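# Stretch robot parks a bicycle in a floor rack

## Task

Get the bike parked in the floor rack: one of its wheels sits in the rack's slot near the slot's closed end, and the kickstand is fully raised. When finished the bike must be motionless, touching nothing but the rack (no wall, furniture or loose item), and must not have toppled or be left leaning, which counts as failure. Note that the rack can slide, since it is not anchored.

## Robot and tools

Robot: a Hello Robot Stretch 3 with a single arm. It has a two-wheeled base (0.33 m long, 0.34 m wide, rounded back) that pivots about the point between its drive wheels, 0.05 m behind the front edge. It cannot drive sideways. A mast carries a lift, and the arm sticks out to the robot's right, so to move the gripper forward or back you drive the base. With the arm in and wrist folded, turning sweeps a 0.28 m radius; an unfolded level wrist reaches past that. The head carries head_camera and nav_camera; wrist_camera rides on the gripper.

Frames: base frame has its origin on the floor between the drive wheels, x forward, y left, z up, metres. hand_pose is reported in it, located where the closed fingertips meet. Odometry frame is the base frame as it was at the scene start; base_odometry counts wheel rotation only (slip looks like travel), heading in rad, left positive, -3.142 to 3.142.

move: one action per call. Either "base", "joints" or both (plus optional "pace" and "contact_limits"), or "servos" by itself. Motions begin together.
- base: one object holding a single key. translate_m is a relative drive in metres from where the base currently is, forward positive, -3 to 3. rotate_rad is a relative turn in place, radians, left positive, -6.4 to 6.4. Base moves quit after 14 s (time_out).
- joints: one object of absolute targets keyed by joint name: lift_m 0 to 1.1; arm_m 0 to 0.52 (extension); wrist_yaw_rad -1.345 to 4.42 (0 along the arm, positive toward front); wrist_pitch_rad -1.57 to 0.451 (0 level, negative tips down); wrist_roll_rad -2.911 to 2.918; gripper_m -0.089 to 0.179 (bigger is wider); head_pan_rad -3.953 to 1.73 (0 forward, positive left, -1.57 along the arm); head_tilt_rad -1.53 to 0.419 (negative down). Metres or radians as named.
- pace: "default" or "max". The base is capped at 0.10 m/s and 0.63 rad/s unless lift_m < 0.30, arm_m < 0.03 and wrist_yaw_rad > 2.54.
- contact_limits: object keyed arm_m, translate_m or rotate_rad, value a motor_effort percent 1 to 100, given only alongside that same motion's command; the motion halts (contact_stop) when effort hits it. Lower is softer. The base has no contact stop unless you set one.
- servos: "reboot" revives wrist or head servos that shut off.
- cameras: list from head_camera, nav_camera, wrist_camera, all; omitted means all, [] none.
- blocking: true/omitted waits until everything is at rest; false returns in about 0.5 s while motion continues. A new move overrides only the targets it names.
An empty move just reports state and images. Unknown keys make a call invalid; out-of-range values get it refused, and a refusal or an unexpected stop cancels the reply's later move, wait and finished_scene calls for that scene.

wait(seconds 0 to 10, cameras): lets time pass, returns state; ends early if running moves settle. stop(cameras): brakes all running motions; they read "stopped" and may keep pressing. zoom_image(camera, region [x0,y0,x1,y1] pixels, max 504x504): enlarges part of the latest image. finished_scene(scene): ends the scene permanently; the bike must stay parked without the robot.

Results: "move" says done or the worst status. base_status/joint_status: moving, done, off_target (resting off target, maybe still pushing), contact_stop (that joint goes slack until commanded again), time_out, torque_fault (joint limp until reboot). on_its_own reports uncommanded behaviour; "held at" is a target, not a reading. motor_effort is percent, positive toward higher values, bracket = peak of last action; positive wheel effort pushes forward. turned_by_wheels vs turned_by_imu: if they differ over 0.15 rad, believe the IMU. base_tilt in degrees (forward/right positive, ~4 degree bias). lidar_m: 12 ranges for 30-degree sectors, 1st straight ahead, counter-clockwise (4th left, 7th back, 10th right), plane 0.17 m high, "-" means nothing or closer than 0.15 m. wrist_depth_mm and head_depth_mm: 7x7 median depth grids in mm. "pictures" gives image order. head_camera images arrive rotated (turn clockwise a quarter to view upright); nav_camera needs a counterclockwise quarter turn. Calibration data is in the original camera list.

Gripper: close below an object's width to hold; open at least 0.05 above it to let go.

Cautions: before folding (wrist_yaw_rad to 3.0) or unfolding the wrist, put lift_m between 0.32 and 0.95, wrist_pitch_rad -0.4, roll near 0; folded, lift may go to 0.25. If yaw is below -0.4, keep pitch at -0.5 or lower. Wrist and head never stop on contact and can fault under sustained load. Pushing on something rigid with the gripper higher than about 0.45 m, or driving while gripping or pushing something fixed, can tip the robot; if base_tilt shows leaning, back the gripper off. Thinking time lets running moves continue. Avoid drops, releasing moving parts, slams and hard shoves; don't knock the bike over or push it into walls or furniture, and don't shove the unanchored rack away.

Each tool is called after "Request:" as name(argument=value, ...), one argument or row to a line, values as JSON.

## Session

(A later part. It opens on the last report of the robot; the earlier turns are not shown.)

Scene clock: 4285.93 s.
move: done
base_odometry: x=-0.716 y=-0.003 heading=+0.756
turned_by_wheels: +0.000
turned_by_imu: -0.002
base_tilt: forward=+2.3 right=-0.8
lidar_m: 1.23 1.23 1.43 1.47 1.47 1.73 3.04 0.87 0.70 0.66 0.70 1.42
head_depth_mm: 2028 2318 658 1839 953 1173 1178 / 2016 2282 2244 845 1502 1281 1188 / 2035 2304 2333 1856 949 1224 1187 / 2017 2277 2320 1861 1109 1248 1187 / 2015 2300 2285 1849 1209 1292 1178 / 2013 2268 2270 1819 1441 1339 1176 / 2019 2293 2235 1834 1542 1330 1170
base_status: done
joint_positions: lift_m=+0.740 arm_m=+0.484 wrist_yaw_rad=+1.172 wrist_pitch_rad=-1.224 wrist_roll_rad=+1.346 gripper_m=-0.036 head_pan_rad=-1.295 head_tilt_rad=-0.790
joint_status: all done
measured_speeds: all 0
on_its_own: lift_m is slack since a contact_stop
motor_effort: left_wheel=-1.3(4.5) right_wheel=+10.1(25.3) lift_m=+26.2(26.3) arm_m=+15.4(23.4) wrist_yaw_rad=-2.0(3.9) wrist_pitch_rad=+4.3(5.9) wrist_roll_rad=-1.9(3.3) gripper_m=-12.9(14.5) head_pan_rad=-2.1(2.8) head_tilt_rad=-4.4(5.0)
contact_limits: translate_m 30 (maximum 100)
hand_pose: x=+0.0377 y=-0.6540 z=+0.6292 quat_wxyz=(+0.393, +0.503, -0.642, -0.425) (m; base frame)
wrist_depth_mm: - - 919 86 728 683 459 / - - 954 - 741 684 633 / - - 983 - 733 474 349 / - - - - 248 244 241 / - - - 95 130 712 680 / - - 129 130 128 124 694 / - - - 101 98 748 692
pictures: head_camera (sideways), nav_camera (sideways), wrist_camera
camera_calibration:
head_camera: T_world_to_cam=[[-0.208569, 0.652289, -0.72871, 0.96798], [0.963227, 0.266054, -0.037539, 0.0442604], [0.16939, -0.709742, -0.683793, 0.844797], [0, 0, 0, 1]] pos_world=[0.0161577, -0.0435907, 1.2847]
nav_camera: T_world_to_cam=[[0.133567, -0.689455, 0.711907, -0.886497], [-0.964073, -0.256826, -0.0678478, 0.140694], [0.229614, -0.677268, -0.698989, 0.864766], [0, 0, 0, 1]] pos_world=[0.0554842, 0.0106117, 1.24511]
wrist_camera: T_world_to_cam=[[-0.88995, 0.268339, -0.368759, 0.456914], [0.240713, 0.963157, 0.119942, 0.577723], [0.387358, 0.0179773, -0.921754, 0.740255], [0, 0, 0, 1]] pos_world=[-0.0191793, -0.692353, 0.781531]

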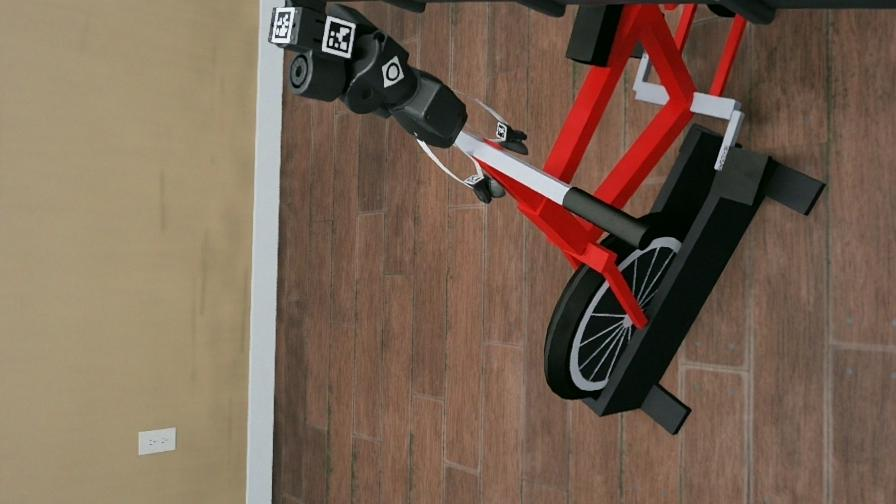

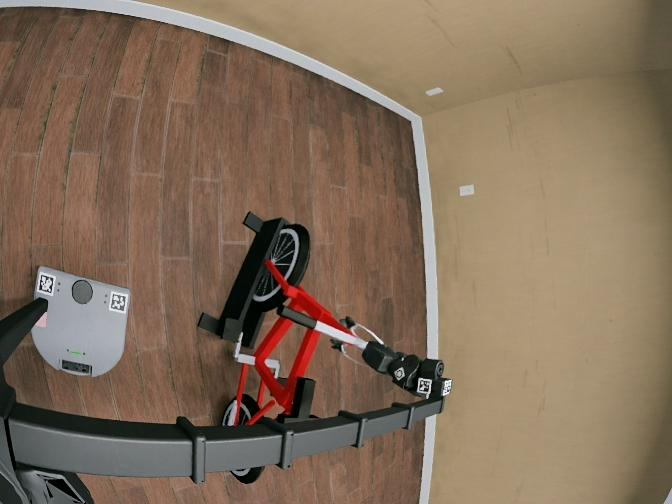

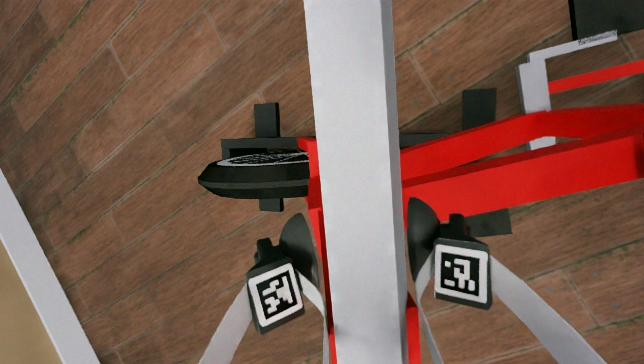

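Request:
move(
  joints={"arm_m":0.505,"lift_m":0.742},
)

Request:
zoom_image(
  camera="wrist_camera",
  region=[180, 80, 320, 220],
)

Request:
move(
  base={"translate_m":-0.03},
  joints={"arm_m":0.498,"lift_m":0.742},
  contact_limits={"translate_m":35},
)

Request:
zoom_image(
  camera="wrist_camera",
  region=[180, 80, 320, 220],
)

Request:
zoom_image(
  camera="head_camera",
  region=[530, 100, 896, 450],
)

Scene clock: 4322.33 s.
move: done
base_odometry: x=-0.716 y=-0.003 heading=+0.756
turned_by_wheels: +0.000
turned_by_imu: -0.001
base_tilt: forward=+2.3 right=-0.8
lidar_m: 1.23 1.23 1.42 1.48 1.46 1.74 3.05 0.87 0.71 0.66 0.70 1.41
head_depth_mm: 2023 2287 659 1838 968 1282 1175 / 2054 2303 2186 869 1508 1277 1190 / 2035 2298 2321 1875 1078 1232 1187 / 2003 2295 2308 1851 1134 1251 1180 / 2008 2291 2268 1849 1218 1293 1182 / 2026 2257 2267 1830 1445 1331 1172 / 2027 2286 2277 1829 1540 1334 1165
base_status: not commanded
joint_positions: lift_m=+0.742 arm_m=+0.505 wrist_yaw_rad=+1.172 wrist_pitch_rad=-1.227 wrist_roll_rad=+1.346 gripper_m=-0.036 head_pan_rad=-1.295 head_tilt_rad=-0.790
joint_status: all done
measured_speeds: all 0
motor_effort: left_wheel=-0.6(1.3) right_wheel=+4.2(10.4) lift_m=+24.6(36.9) arm_m=+21.4(22.3) wrist_yaw_rad=-2.3(2.9) wrist_pitch_rad=+4.2(5.3) wrist_roll_rad=-1.9(2.2) gripper_m=-13.3(14.6) head_pan_rad=-2.1(2.7) head_tilt_rad=-5.3(5.3)
contact_limits: translate_m 30 (maximum 100)
hand_pose: x=+0.0371 y=-0.6748 z=+0.6313 quat_wxyz=(+0.393, +0.503, -0.641, -0.426) (m; base frame)
wrist_depth_mm: - - 921 88 729 690 454 / - - 951 - 754 695 626 / - - 968 - 741 477 403 / - - 995 - 248 245 241 / - - - 97 145 713 673 / - - 130 131 129 122 694 / - - - 101 98 766 701
pictures: head_camera (sideways), nav_camera (sideways), wrist_camera
camera_calibration:
head_camera: T_world_to_cam=[[-0.208569, 0.652289, -0.72871, 0.96798], [0.963227, 0.266054, -0.037539, 0.0442604], [0.16939, -0.709742, -0.683793, 0.844797], [0, 0, 0, 1]] pos_world=[0.0161577, -0.0435907, 1.2847]
nav_camera: T_world_to_cam=[[0.133567, -0.689455, 0.711907, -0.886497], [-0.964073, -0.256826, -0.0678478, 0.140694], [0.229614, -0.677268, -0.698989, 0.864766], [0, 0, 0, 1]] pos_world=[0.0554842, 0.0106117, 1.24511]
wrist_camera: T_world_to_cam=[[-0.89085, 0.268343, -0.366576, 0.461448], [0.240644, 0.963138, 0.120229, 0.597384], [0.385326, 0.018892, -0.922587, 0.744025], [0, 0, 0, 1]] pos_world=[-0.0193684, -0.713245, 0.783761]

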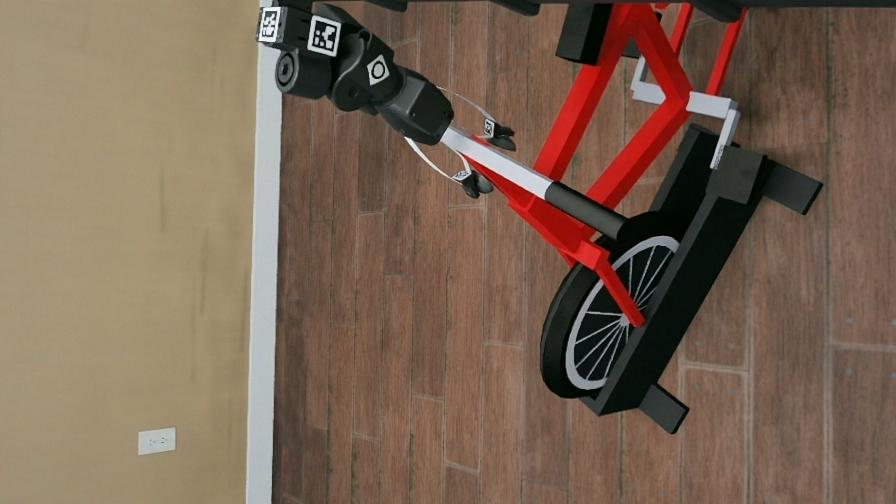

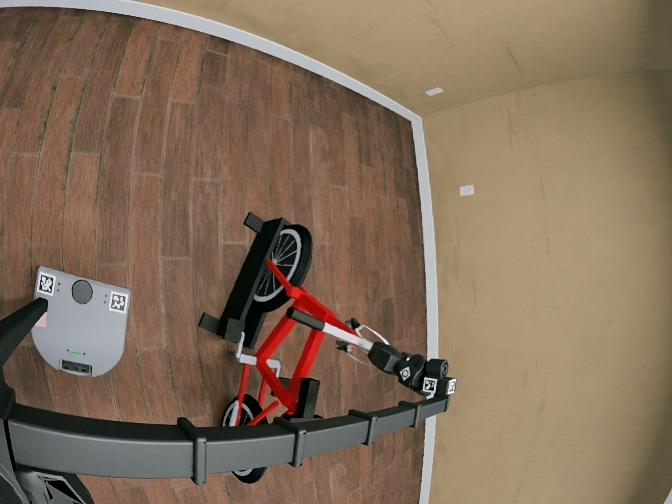

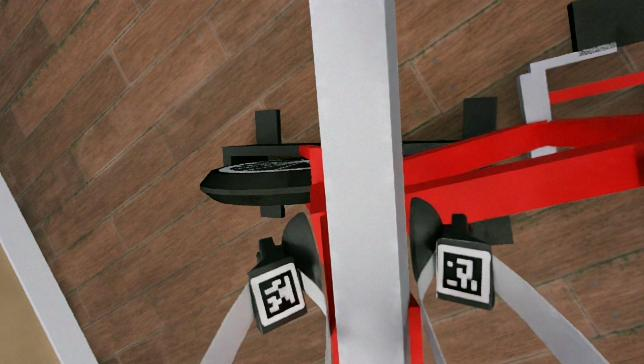

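Scaled by 3.600.

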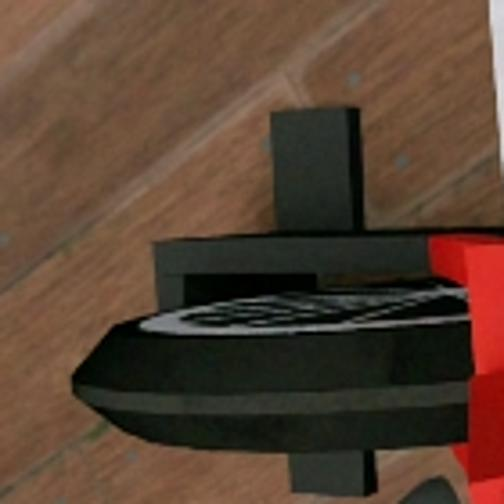

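Scene clock: 4323.63 s.
move: done
base_odometry: x=-0.737 y=-0.024 heading=+0.756
turned_by_wheels: +0.000
turned_by_imu: +0.000
base_tilt: forward=+2.3 right=-0.8
lidar_m: 1.26 1.26 1.46 1.47 1.46 1.73 3.02 0.88 0.71 0.66 0.69 1.45
head_depth_mm: 2035 2292 661 1844 963 1175 1174 / 2040 2321 2236 865 1522 1274 1190 / 2040 2326 2314 1870 1088 1222 1193 / 2037 2307 2278 1855 1124 1244 1183 / 2049 2293 2263 1839 1219 1293 1175 / 2031 2291 2272 1837 1349 1342 1174 / 2025 2264 2247 1831 1540 1317 1170
base_status: done
joint_positions: lift_m=+0.742 arm_m=+0.498 wrist_yaw_rad=+1.171 wrist_pitch_rad=-1.217 wrist_roll_rad=+1.346 gripper_m=-0.036 head_pan_rad=-1.295 head_tilt_rad=-0.790
joint_status: all done
measured_speeds: all 0
motor_effort: left_wheel=+3.0(5.8) right_wheel=-6.2(16.2) lift_m=+29.2(36.5) arm_m=-9.2(20.2) wrist_yaw_rad=-1.4(2.4) wrist_pitch_rad=+2.7(4.7) wrist_roll_rad=-2.0(2.2) gripper_m=-13.4(14.1) head_pan_rad=-2.5(2.8) head_tilt_rad=-4.7(5.3)
contact_limits: translate_m 35 (maximum 100)
hand_pose: x=+0.0394 y=-0.6688 z=+0.6319 quat_wxyz=(+0.391, +0.504, -0.644, -0.422) (m; base frame)
wrist_depth_mm: - - 924 88 727 683 453 / - - 943 - 745 690 635 / - - 972 - 731 483 389 / - - - - 248 244 241 / - - - 138 130 716 676 / - - 128 131 128 124 689 / - - - 101 99 762 686
pictures: head_camera (sideways), nav_camera (sideways), wrist_camera
camera_calibration:
head_camera: T_world_to_cam=[[-0.20857, 0.652292, -0.728707, 0.967977], [0.963227, 0.266054, -0.037539, 0.0442604], [0.169389, -0.70974, -0.683796, 0.8448], [0, 0, 0, 1]] pos_world=[0.0161577, -0.0435906, 1.2847]
nav_camera: T_world_to_cam=[[0.133568, -0.689458, 0.711904, -0.886494], [-0.964073, -0.256826, -0.0678478, 0.140694], [0.229613, -0.677265, -0.698992, 0.86477], [0, 0, 0, 1]] pos_world=[0.0554842, 0.010612, 1.24511]
wrist_camera: T_world_to_cam=[[-0.887112, 0.267977, -0.375792, 0.467516], [0.240706, 0.963311, 0.118713, 0.592071], [0.393817, 0.014856, -0.919069, 0.738358], [0, 0, 0, 1]] pos_world=[-0.018554, -0.706601, 0.784004]

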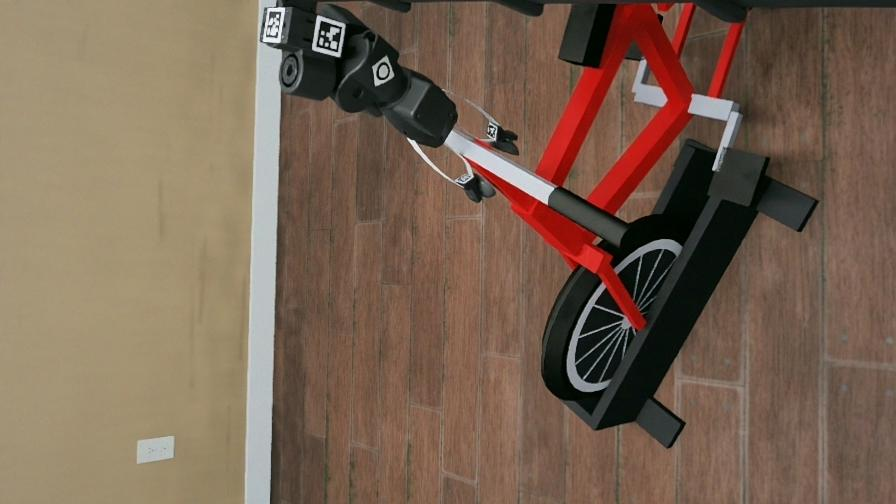

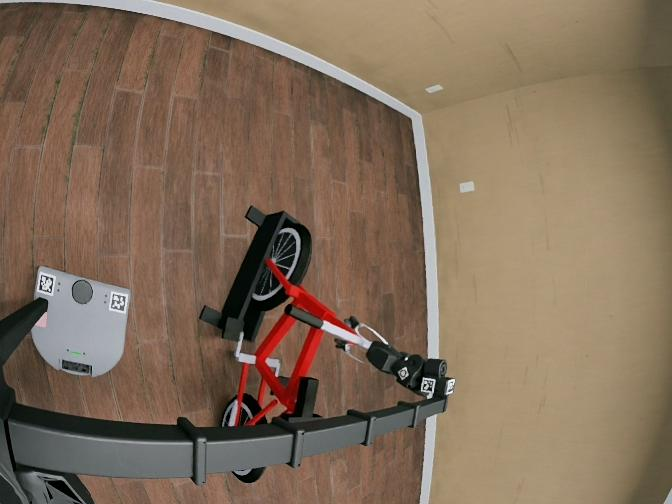

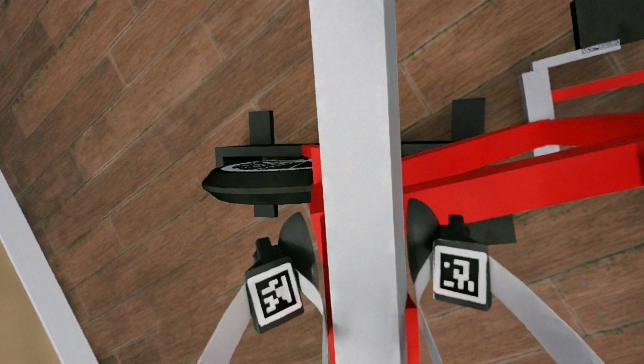

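Scaled by 3.600.

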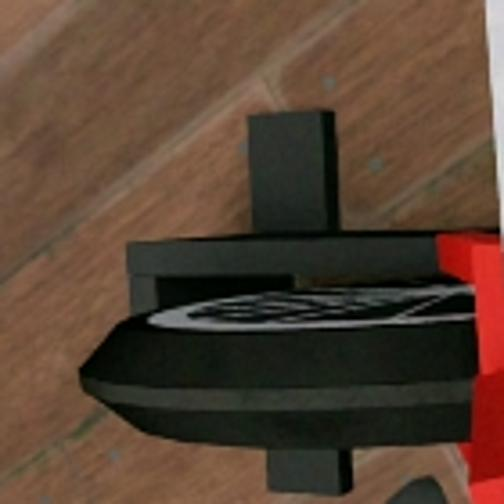

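Scaled by 1.377 from the camera's 896x504 image, which has a finer 1280x720 frame.

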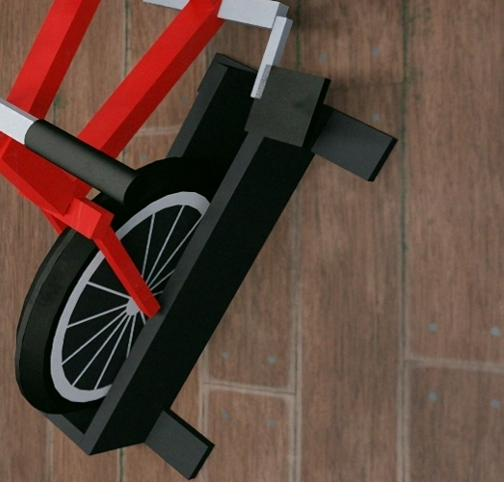

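Request:
move(
  base={"translate_m":0.038},
  joints={"arm_m":0.506,"lift_m":0.742},
  contact_limits={"translate_m":30},
)

Request:
move(
  joints={"arm_m":0.47,"lift_m":0.739},
)

Request:
zoom_image(
  camera="wrist_camera",
  region=[180, 80, 320, 220],
)

Request:
zoom_image(
  camera="head_camera",
  region=[530, 100, 896, 450],
)

Scene clock: 4336.73 s.
move: done
base_odometry: x=-0.710 y=+0.002 heading=+0.756
turned_by_wheels: -0.001
turned_by_imu: -0.002
base_tilt: forward=+2.3 right=-0.8
lidar_m: 1.22 1.22 1.41 1.48 1.48 1.74 3.06 0.88 0.71 0.66 0.70 1.41
head_depth_mm: 2020 2279 671 1883 978 1288 1179 / 2029 2303 2183 869 1507 1206 1191 / 1997 2298 2299 1870 1079 1240 1186 / 2022 2284 2280 1846 1147 1263 1184 / 2004 2314 2276 1843 1223 1307 1175 / 2029 2284 2292 1846 1440 1332 1178 / 2001 2279 2242 1827 1538 1331 1171
base_status: done
joint_positions: lift_m=+0.742 arm_m=+0.506 wrist_yaw_rad=+1.170 wrist_pitch_rad=-1.228 wrist_roll_rad=+1.346 gripper_m=-0.036 head_pan_rad=-1.295 head_tilt_rad=-0.790
joint_status: all done
measured_speeds: all 0
motor_effort: left_wheel=-5.9(6.4) right_wheel=+15.9(19.9) lift_m=+25.7(29.7) arm_m=+17.6(21.2) wrist_yaw_rad=-1.0(1.7) wrist_pitch_rad=+5.0(6.2) wrist_roll_rad=-2.1(2.3) gripper_m=-13.8(14.6) head_pan_rad=-2.1(3.0) head_tilt_rad=-5.1(5.3)
contact_limits: translate_m 30 (maximum 100)
hand_pose: x=+0.0368 y=-0.6758 z=+0.6312 quat_wxyz=(+0.393, +0.502, -0.641, -0.427) (m; base frame)
wrist_depth_mm: - - 909 87 729 684 454 / - - 940 - 745 694 635 / - - 970 - 462 486 402 / - - 997 - 248 246 241 / - - - 97 133 706 680 / - - 129 131 129 122 695 / - - - 102 98 756 687
pictures: head_camera (sideways), nav_camera (sideways), wrist_camera
camera_calibration:
head_camera: T_world_to_cam=[[-0.208569, 0.652292, -0.728707, 0.967977], [0.963227, 0.266054, -0.037539, 0.0442604], [0.169389, -0.70974, -0.683796, 0.8448], [0, 0, 0, 1]] pos_world=[0.0161577, -0.0435906, 1.2847]
nav_camera: T_world_to_cam=[[0.133568, -0.689458, 0.711904, -0.886494], [-0.964073, -0.256825, -0.0678478, 0.140694], [0.229613, -0.677265, -0.698992, 0.86477], [0, 0, 0, 1]] pos_world=[0.0554842, 0.0106119, 1.24511]
wrist_camera: T_world_to_cam=[[-0.890492, 0.271037, -0.365464, 0.462494], [0.243436, 0.962393, 0.120577, 0.597635], [0.384401, 0.0184061, -0.922983, 0.744048], [0, 0, 0, 1]] pos_world=[-0.019651, -0.714208, 0.783707]

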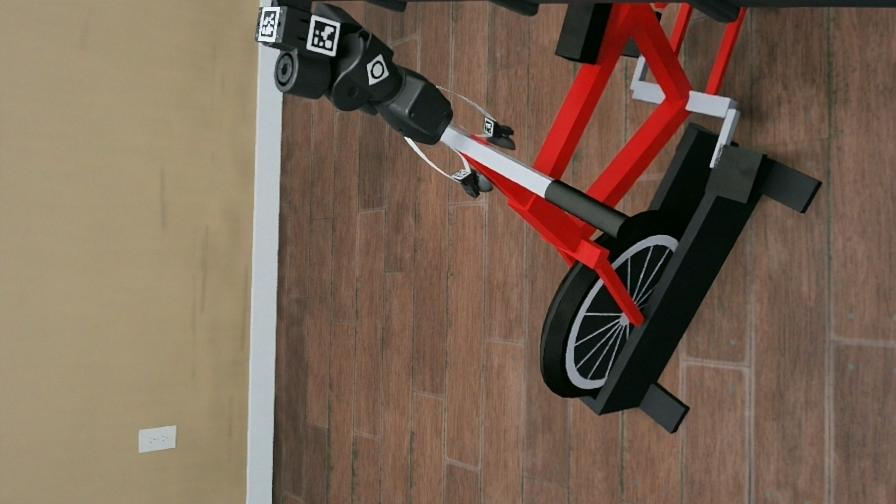

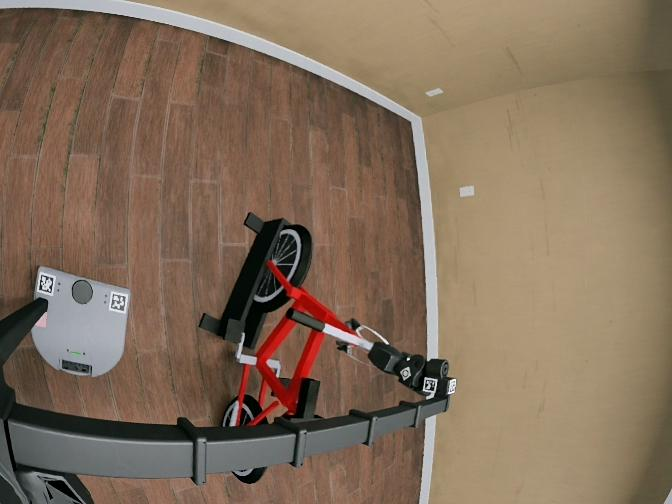

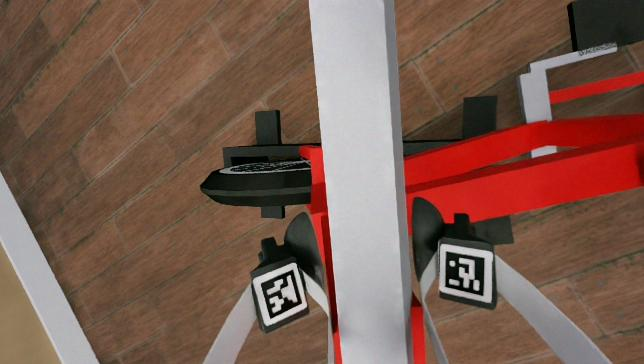

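Scene clock: 4338.03 s.
move: contact_stop
base_odometry: x=-0.710 y=+0.002 heading=+0.756
turned_by_wheels: +0.001
turned_by_imu: +0.000
base_tilt: forward=+2.3 right=-0.8
lidar_m: 1.22 1.22 1.41 1.47 1.48 1.74 3.07 0.86 0.70 0.65 0.69 1.41
head_depth_mm: 2032 2294 645 1841 962 1172 1175 / 2009 2285 2270 758 1500 1208 1185 / 2023 2289 2298 1874 956 1231 1180 / 2017 2296 2302 1860 1127 1249 1186 / 2015 2307 2281 1842 1211 1303 1166 / 2015 2303 2275 1833 1451 1327 1171 / 2013 2278 2250 1840 1537 1331 1167
base_status: not commanded
joint_positions: lift_m=+0.739 arm_m=+0.470 wrist_yaw_rad=+1.171 wrist_pitch_rad=-1.221 wrist_roll_rad=+1.346 gripper_m=-0.036 head_pan_rad=-1.295 head_tilt_rad=-0.791
joint_status: lift_m contact_stop (moved -0.003 of -0.003); the others done
measured_speeds: all 0
on_its_own: lift_m is slack since a contact_stop
motor_effort: left_wheel=+0.7(7.3) right_wheel=+0.5(17.2) lift_m=+26.8(29.8) arm_m=-17.2(19.6) wrist_yaw_rad=-1.3(1.5) wrist_pitch_rad=+4.1(5.3) wrist_roll_rad=-1.9(2.3) gripper_m=-14.3(14.6) head_pan_rad=-2.1(2.5) head_tilt_rad=-4.6(5.3)
contact_limits: translate_m 30 (maximum 100)
hand_pose: x=+0.0384 y=-0.6404 z=+0.6284 quat_wxyz=(+0.392, +0.503, -0.643, -0.424) (m; base frame)
wrist_depth_mm: - - 932 84 729 677 468 / - - 933 - 744 696 632 / - - 978 - 435 463 256 / - - - - 247 244 244 / - - - 94 134 715 676 / - - 129 127 127 122 688 / - - - 100 804 758 692
pictures: head_camera (sideways), nav_camera (sideways), wrist_camera
camera_calibration:
head_camera: T_world_to_cam=[[-0.208609, 0.652433, -0.72857, 0.967798], [0.963225, 0.266061, -0.0375403, 0.0442621], [0.169351, -0.709608, -0.683942, 0.844991], [0, 0, 0, 1]] pos_world=[0.0161567, -0.0435873, 1.28469]
nav_camera: T_world_to_cam=[[0.133607, -0.689596, 0.711763, -0.886311], [-0.964077, -0.256812, -0.0678446, 0.14069], [0.229575, -0.67713, -0.699135, 0.864957], [0, 0, 0, 1]] pos_world=[0.0554811, 0.0106229, 1.24511]
wrist_camera: T_world_to_cam=[[-0.888307, 0.269536, -0.371836, 0.45626], [0.242123, 0.962855, 0.119528, 0.564545], [0.390241, 0.0161476, -0.920571, 0.737003], [0, 0, 0, 1]] pos_world=[-0.0189992, -0.678455, 0.780639]

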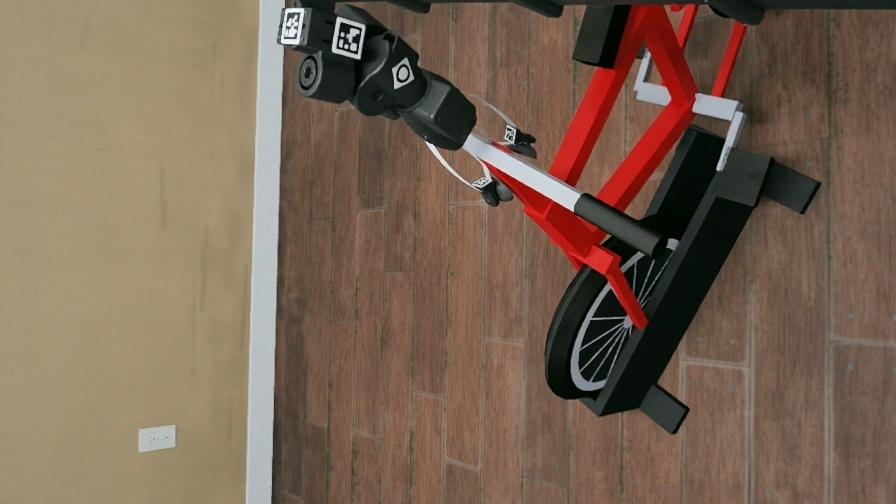

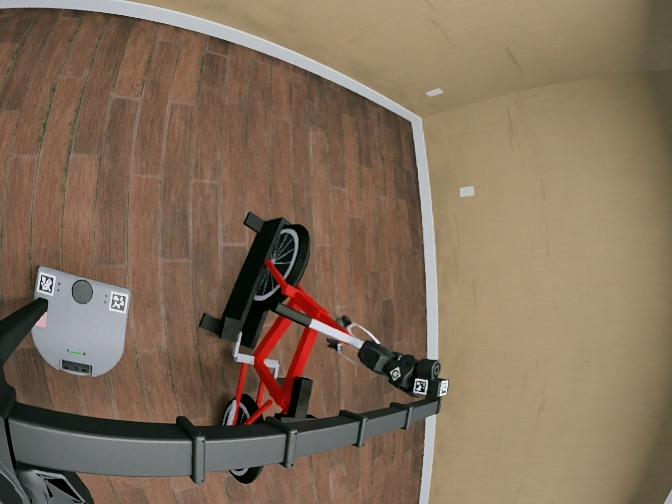

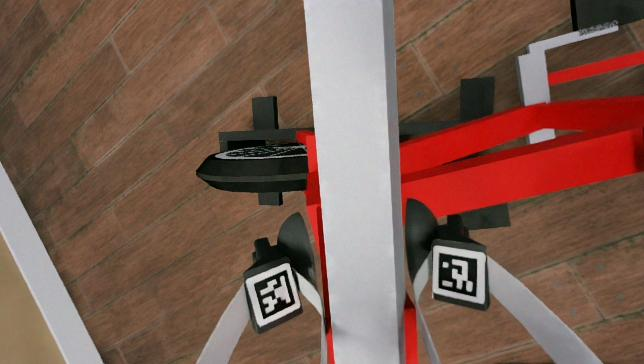

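Scaled by 3.600.

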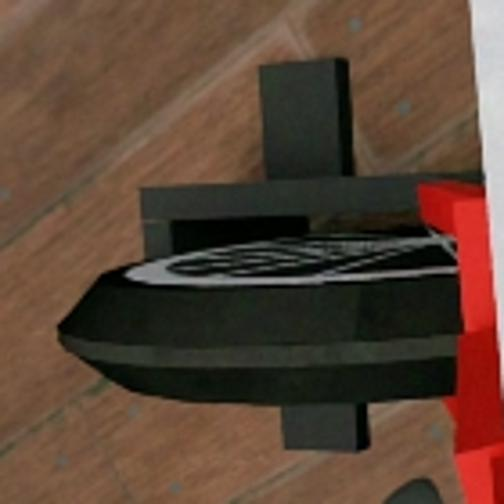

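Scaled by 1.377 from the camera's 896x504 image, which has a finer 1280x720 frame.

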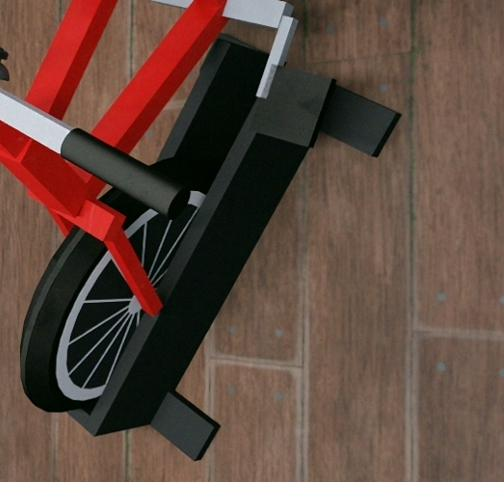

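Request:
move(
  joints={"arm_m":0.44,"lift_m":0.735},
  cameras=["wrist_camera"],
)

Request:
move(
  joints={"arm_m":0.42,"lift_m":0.732},
)

Request:
zoom_image(
  camera="wrist_camera",
  region=[180, 80, 320, 220],
)

Request:
zoom_image(
  camera="head_camera",
  region=[530, 100, 896, 450],
)

Scene clock: 4344.40 s.
move: contact_stop
base_odometry: x=-0.710 y=+0.002 heading=+0.756
turned_by_wheels: +0.000
turned_by_imu: -0.001
base_tilt: forward=+2.3 right=-0.8
lidar_m: 1.22 1.22 1.42 1.48 1.48 1.74 3.06 0.85 0.68 0.51 0.69 1.41
head_depth_mm: 2027 2280 620 1792 1582 1110 1180 / 2024 2293 2325 692 1575 1212 1197 / 2027 2300 2314 1865 924 1220 1185 / 2020 2288 2318 1870 1119 1235 1180 / 2007 2284 2264 1858 1209 1294 1169 / 2024 2273 2265 1841 1446 1338 1176 / 2015 2279 2249 1840 1550 1328 1175
base_status: not commanded
joint_positions: lift_m=+0.735 arm_m=+0.440 wrist_yaw_rad=+1.171 wrist_pitch_rad=-1.220 wrist_roll_rad=+1.346 gripper_m=-0.036 head_pan_rad=-1.295 head_tilt_rad=-0.791
joint_status: lift_m contact_stop (moved -0.004 of -0.004); the others done
measured_speeds: all 0
on_its_own: lift_m is slack since a contact_stop
motor_effort: left_wheel=+2.3(2.4) right_wheel=-2.3(2.6) lift_m=+26.4(27.9) arm_m=-16.9(19.5) wrist_yaw_rad=-0.7(1.7) wrist_pitch_rad=+3.6(4.0) wrist_roll_rad=-2.1(2.3) gripper_m=-14.0(14.4) head_pan_rad=-2.1(2.8) head_tilt_rad=-4.7(5.2)
contact_limits: translate_m 30 (maximum 100)
hand_pose: x=+0.0385 y=-0.6104 z=+0.6247 quat_wxyz=(+0.392, +0.503, -0.643, -0.424) (m; base frame)
wrist_depth_mm: - - 932 81 724 678 618 / - - 945 84 736 682 617 / - - 969 - 416 445 237 / - - - - 247 246 655 / - - 996 93 130 719 666 / - - 129 128 128 122 676 / - - - 101 99 746 680
pictures: wrist_camera
camera_calibration:
wrist_camera: T_world_to_cam=[[-0.888275, 0.269044, -0.372267, 0.446876], [0.241612, 0.962992, 0.119455, 0.536242], [0.390629, 0.0161651, -0.920406, 0.732955], [0, 0, 0, 1]] pos_world=[-0.0189272, -0.648475, 0.776917]

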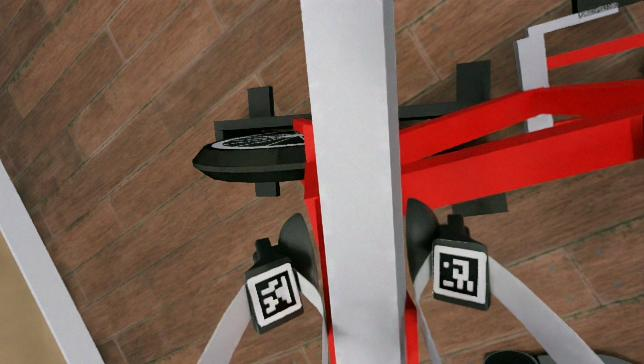

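not run: a stop that you did not command came earlier in this reply.

Scaled by 3.600.

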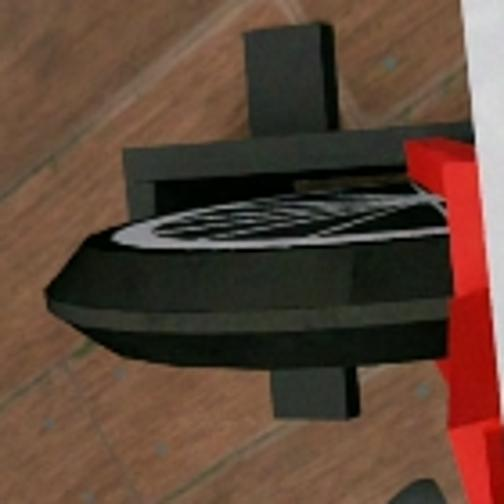

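This scene's latest camera images include none from head_camera. They are from: wrist_camera. head_camera's image comes with the result of a call that names it in "cameras".

Request:
move(
  joints={"arm_m":0.418,"lift_m":0.733},
)

Request:
zoom_image(
  camera="wrist_camera",
  region=[180, 80, 320, 220],
)

Request:
zoom_image(
  camera="head_camera",
  region=[530, 100, 896, 450],
)

Scene clock: 4349.80 s.
move: done
base_odometry: x=-0.710 y=+0.002 heading=+0.756
turned_by_wheels: +0.000
turned_by_imu: -0.001
base_tilt: forward=+2.3 right=-0.8
lidar_m: 1.22 1.22 1.41 1.47 1.47 1.74 3.06 0.84 0.66 0.51 0.68 1.40
head_depth_mm: 2031 2297 2335 1749 1589 1041 1172 / 2009 2301 2301 663 1574 1212 1188 / 2037 2302 2325 1886 842 1194 1183 / 2014 2289 2268 1850 1138 1209 1180 / 2026 2286 2273 1845 1224 1293 1180 / 2012 2267 2278 1835 1456 1336 1174 / 2003 2269 2264 1822 1540 1332 1171
base_status: not commanded
joint_positions: lift_m=+0.733 arm_m=+0.418 wrist_yaw_rad=+1.171 wrist_pitch_rad=-1.216 wrist_roll_rad=+1.346 gripper_m=-0.036 head_pan_rad=-1.295 head_tilt_rad=-0.791
joint_status: all done
measured_speeds: all 0
motor_effort: left_wheel=+2.9(2.9) right_wheel=-2.2(2.7) lift_m=+43.2(43.2) arm_m=-19.8(20.9) wrist_yaw_rad=-0.4(2.8) wrist_pitch_rad=+3.4(4.1) wrist_roll_rad=-2.2(2.3) gripper_m=-13.2(14.5) head_pan_rad=-1.8(2.7) head_tilt_rad=-4.2(5.3)
contact_limits: translate_m 30 (maximum 100)
hand_pose: x=+0.0394 y=-0.5888 z=+0.6229 quat_wxyz=(+0.391, +0.504, -0.644, -0.422) (m; base frame)
wrist_depth_mm: - - 926 78 716 680 608 / - - 937 82 734 483 412 / - - 961 85 412 437 237 / - - 996 - 244 245 657 / - - - 92 130 717 667 / - - 130 129 130 124 681 / - - - 101 98 743 676
pictures: head_camera (sideways), nav_camera (sideways), wrist_camera
camera_calibration:
head_camera: T_world_to_cam=[[-0.208609, 0.652433, -0.72857, 0.967798], [0.963225, 0.266061, -0.0375403, 0.0442621], [0.169352, -0.709608, -0.683942, 0.844991], [0, 0, 0, 1]] pos_world=[0.0161567, -0.0435873, 1.28469]
nav_camera: T_world_to_cam=[[0.133607, -0.689596, 0.711763, -0.886311], [-0.964077, -0.256812, -0.0678446, 0.14069], [0.229575, -0.67713, -0.699135, 0.864957], [0, 0, 0, 1]] pos_world=[0.0554811, 0.0106229, 1.24511]
wrist_camera: T_world_to_cam=[[-0.887, 0.268257, -0.375857, 0.442914], [0.240947, 0.963233, 0.118857, 0.515943], [0.393922, 0.0148645, -0.919023, 0.72886], [0, 0, 0, 1]] pos_world=[-0.0185644, -0.626622, 0.774988]

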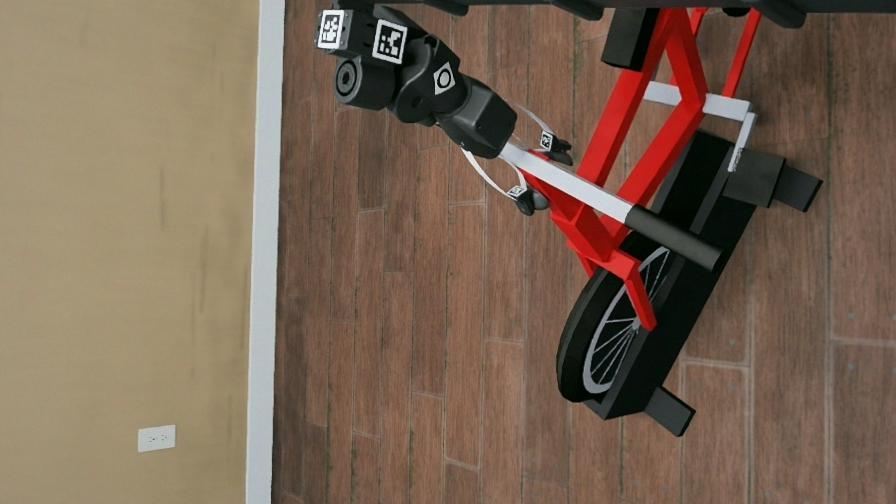

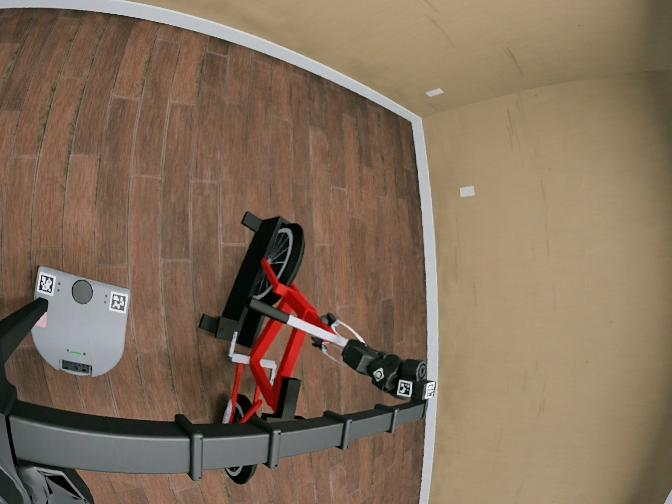

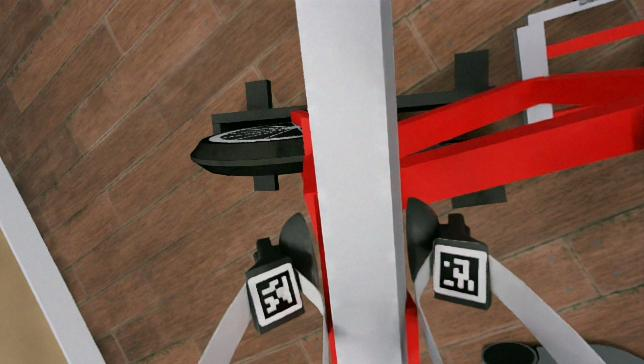

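Scaled by 3.600.

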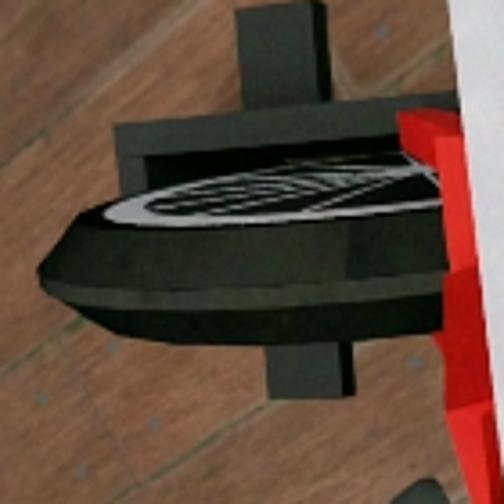

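Scaled by 1.377 from the camera's 896x504 image, which has a finer 1280x720 frame.

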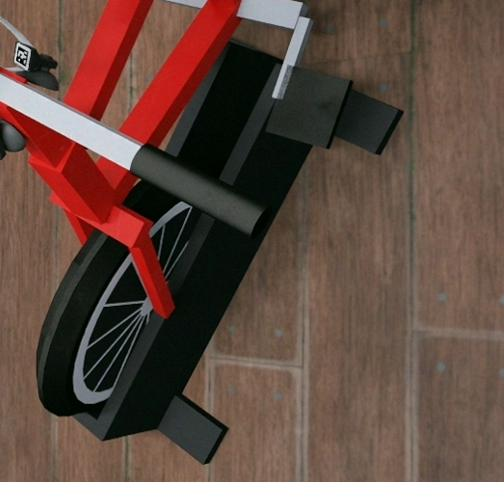

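Request:
move(
  joints={"arm_m":0.4,"lift_m":0.730},
  cameras=["head_camera","wrist_camera"],
)

Request:
zoom_image(
  camera="head_camera",
  region=[530, 100, 896, 450],
)

Scene clock: 4370.43 s.
move: done
base_odometry: x=-0.710 y=+0.002 heading=+0.756
turned_by_wheels: +0.000
turned_by_imu: -0.001
base_tilt: forward=+2.3 right=-0.8
lidar_m: 1.22 1.21 1.41 1.48 1.47 1.74 3.07 0.84 0.65 0.50 0.67 1.41
head_depth_mm: 2019 2281 2328 647 1584 1041 1176 / 2017 2305 2317 648 1536 1284 1194 / 2040 2288 2295 1870 822 1188 1164 / 2027 2263 2274 1852 1573 1198 1183 / 2007 2291 2288 1852 1274 1291 1180 / 2027 2304 2271 1851 1505 1338 1164 / 2014 2275 2258 1840 1545 1332 1168
base_status: not commanded
joint_positions: lift_m=+0.730 arm_m=+0.400 wrist_yaw_rad=+1.168 wrist_pitch_rad=-1.213 wrist_roll_rad=+1.344 gripper_m=-0.036 head_pan_rad=-1.295 head_tilt_rad=-0.791
joint_status: all done
measured_speeds: all 0
motor_effort: left_wheel=+2.3(2.9) right_wheel=+0.2(2.7) lift_m=+31.2(41.7) arm_m=-21.1(22.3) wrist_yaw_rad=+1.5(3.2) wrist_pitch_rad=+2.1(3.1) wrist_roll_rad=-1.3(2.3) gripper_m=-14.0(14.7) head_pan_rad=-2.1(2.7) head_tilt_rad=-4.7(5.3)
contact_limits: translate_m 30 (maximum 100)
hand_pose: x=+0.0401 y=-0.5713 z=+0.6201 quat_wxyz=(+0.390, +0.504, -0.645, -0.421) (m; base frame)
wrist_depth_mm: - - 921 77 728 672 614 / - - 954 80 718 473 398 / - - - 84 404 247 236 / - - 985 - 245 685 653 / - - - 91 130 721 663 / - - 129 129 128 124 673 / - - - 101 98 732 672
pictures: head_camera (sideways), wrist_camera
camera_calibration:
head_camera: T_world_to_cam=[[-0.20861, 0.652433, -0.72857, 0.967798], [0.963225, 0.266061, -0.0375403, 0.0442621], [0.169352, -0.709608, -0.683942, 0.844991], [0, 0, 0, 1]] pos_world=[0.0161568, -0.0435873, 1.28469]
wrist_camera: T_world_to_cam=[[-0.885686, 0.26835, -0.378879, 0.439657], [0.241584, 0.96324, 0.117499, 0.500105], [0.396482, 0.0125366, -0.917957, 0.723658], [0, 0, 0, 1]] pos_world=[-0.0183369, -0.608775, 0.772101]

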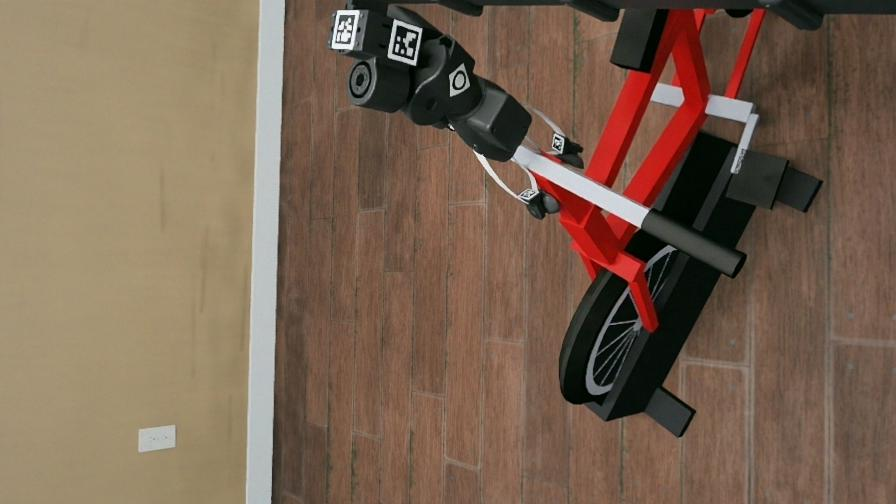

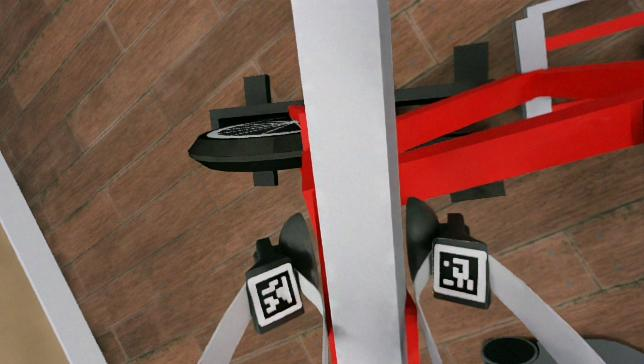

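Scaled by 1.377 from the camera's 896x504 image, which has a finer 1280x720 frame.

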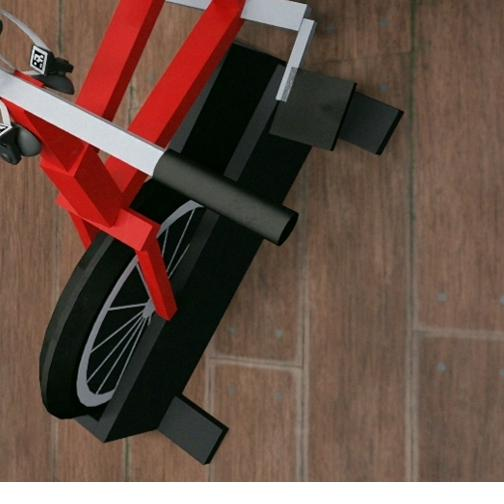

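Request:
move(
  joints={"gripper_m":0.0,"lift_m":0.730},
)

Request:
zoom_image(
  camera="head_camera",
  region=[530, 100, 896, 450],
)

Scene clock: 4380.20 s.
move: done
base_odometry: x=-0.710 y=+0.002 heading=+0.756
turned_by_wheels: +0.000
turned_by_imu: -0.001
base_tilt: forward=+2.3 right=-0.8
lidar_m: 1.22 1.22 1.42 1.48 1.48 1.74 3.04 0.84 0.66 0.50 0.67 1.41
head_depth_mm: 2031 2281 2322 647 1580 1034 1171 / 2040 2292 2318 646 1534 1281 1193 / 2017 2290 2331 1863 818 1188 1171 / 2017 2300 2322 1858 1566 1196 1181 / 2014 2318 2279 1843 1271 1292 1179 / 2033 2270 2288 1839 1514 1339 1173 / 2004 2275 2247 1831 1548 1332 1167
base_status: not commanded
joint_positions: lift_m=+0.730 arm_m=+0.400 wrist_yaw_rad=+1.168 wrist_pitch_rad=-1.213 wrist_roll_rad=+1.341 gripper_m=+0.000 head_pan_rad=-1.295 head_tilt_rad=-0.791
joint_status: all done
measured_speeds: all 0
motor_effort: left_wheel=+2.0(2.4) right_wheel=+0.1(0.5) lift_m=+34.7(35.0) arm_m=-20.8(21.5) wrist_yaw_rad=+2.9(2.9) wrist_pitch_rad=+2.1(2.6) wrist_roll_rad=-0.6(1.3) gripper_m=-7.0(69.9) head_pan_rad=-2.5(2.7) head_tilt_rad=-4.0(4.9)
contact_limits: translate_m 30 (maximum 100)
hand_pose: x=+0.0401 y=-0.5713 z=+0.6202 quat_wxyz=(+0.391, +0.504, -0.645, -0.421) (m; base frame)
wrist_depth_mm: - - 930 77 712 670 616 / - - 943 80 716 476 391 / - - - 84 405 249 237 / - - 984 - 244 684 649 / - - - 91 130 701 664 / - - 128 129 128 124 677 / - - - 101 99 737 673
pictures: head_camera (sideways), nav_camera (sideways), wrist_camera
camera_calibration:
head_camera: T_world_to_cam=[[-0.208609, 0.652433, -0.72857, 0.967798], [0.963225, 0.266061, -0.0375403, 0.0442621], [0.169352, -0.709608, -0.683942, 0.844991], [0, 0, 0, 1]] pos_world=[0.0161567, -0.0435873, 1.28469]
nav_camera: T_world_to_cam=[[0.133607, -0.689596, 0.711763, -0.886311], [-0.964077, -0.256812, -0.0678446, 0.14069], [0.229575, -0.67713, -0.699135, 0.864957], [0, 0, 0, 1]] pos_world=[0.0554811, 0.0106229, 1.24511]
wrist_camera: T_world_to_cam=[[-0.886516, 0.265735, -0.378781, 0.438149], [0.239147, 0.963962, 0.116559, 0.501195], [0.396104, 0.012747, -0.918117, 0.723923], [0, 0, 0, 1]] pos_world=[-0.0181827, -0.608792, 0.772189]

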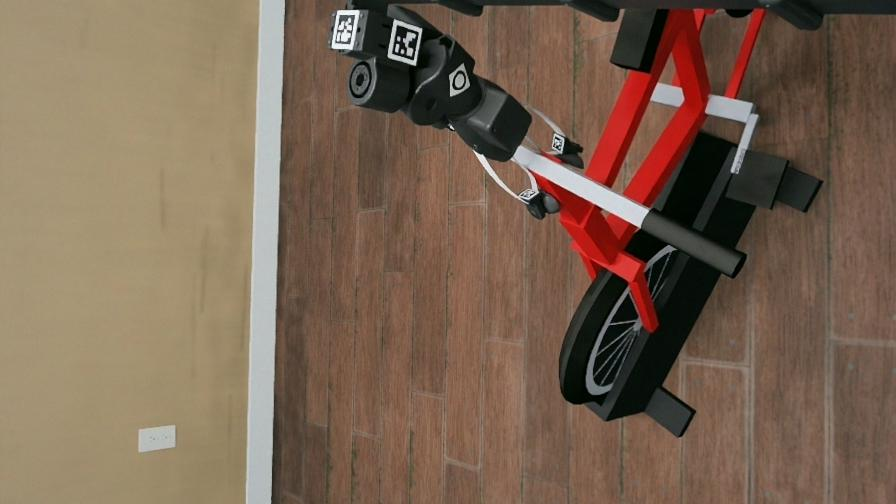

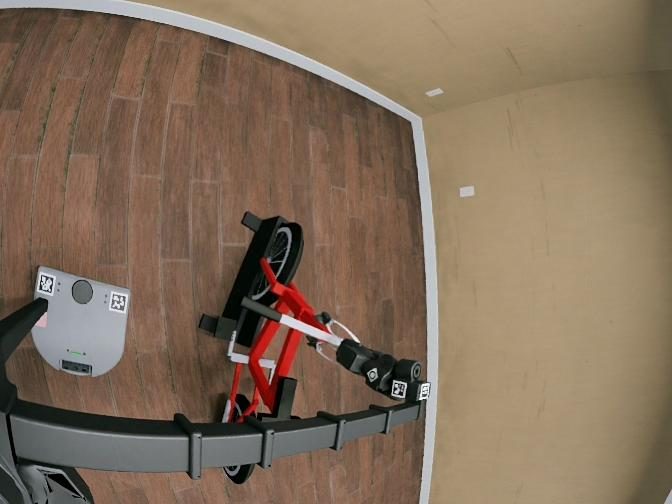

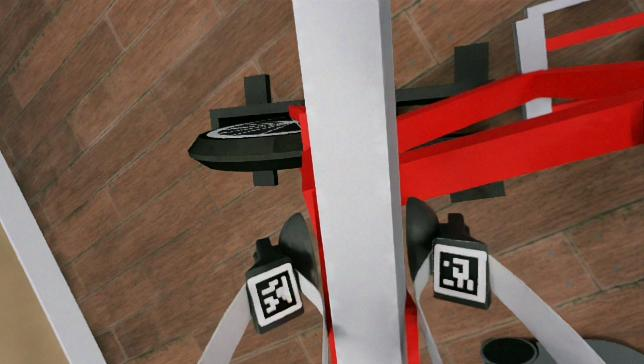

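Scaled by 1.377 from the camera's 896x504 image, which has a finer 1280x720 frame.

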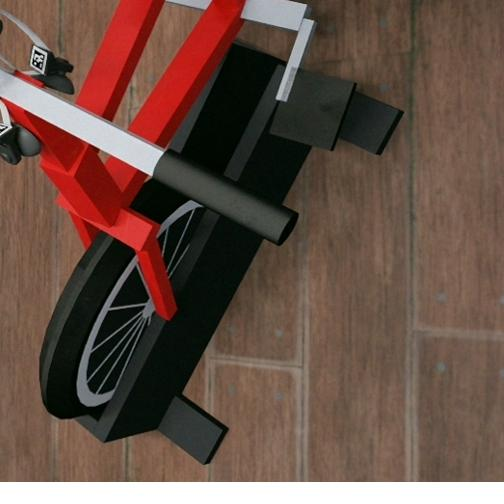

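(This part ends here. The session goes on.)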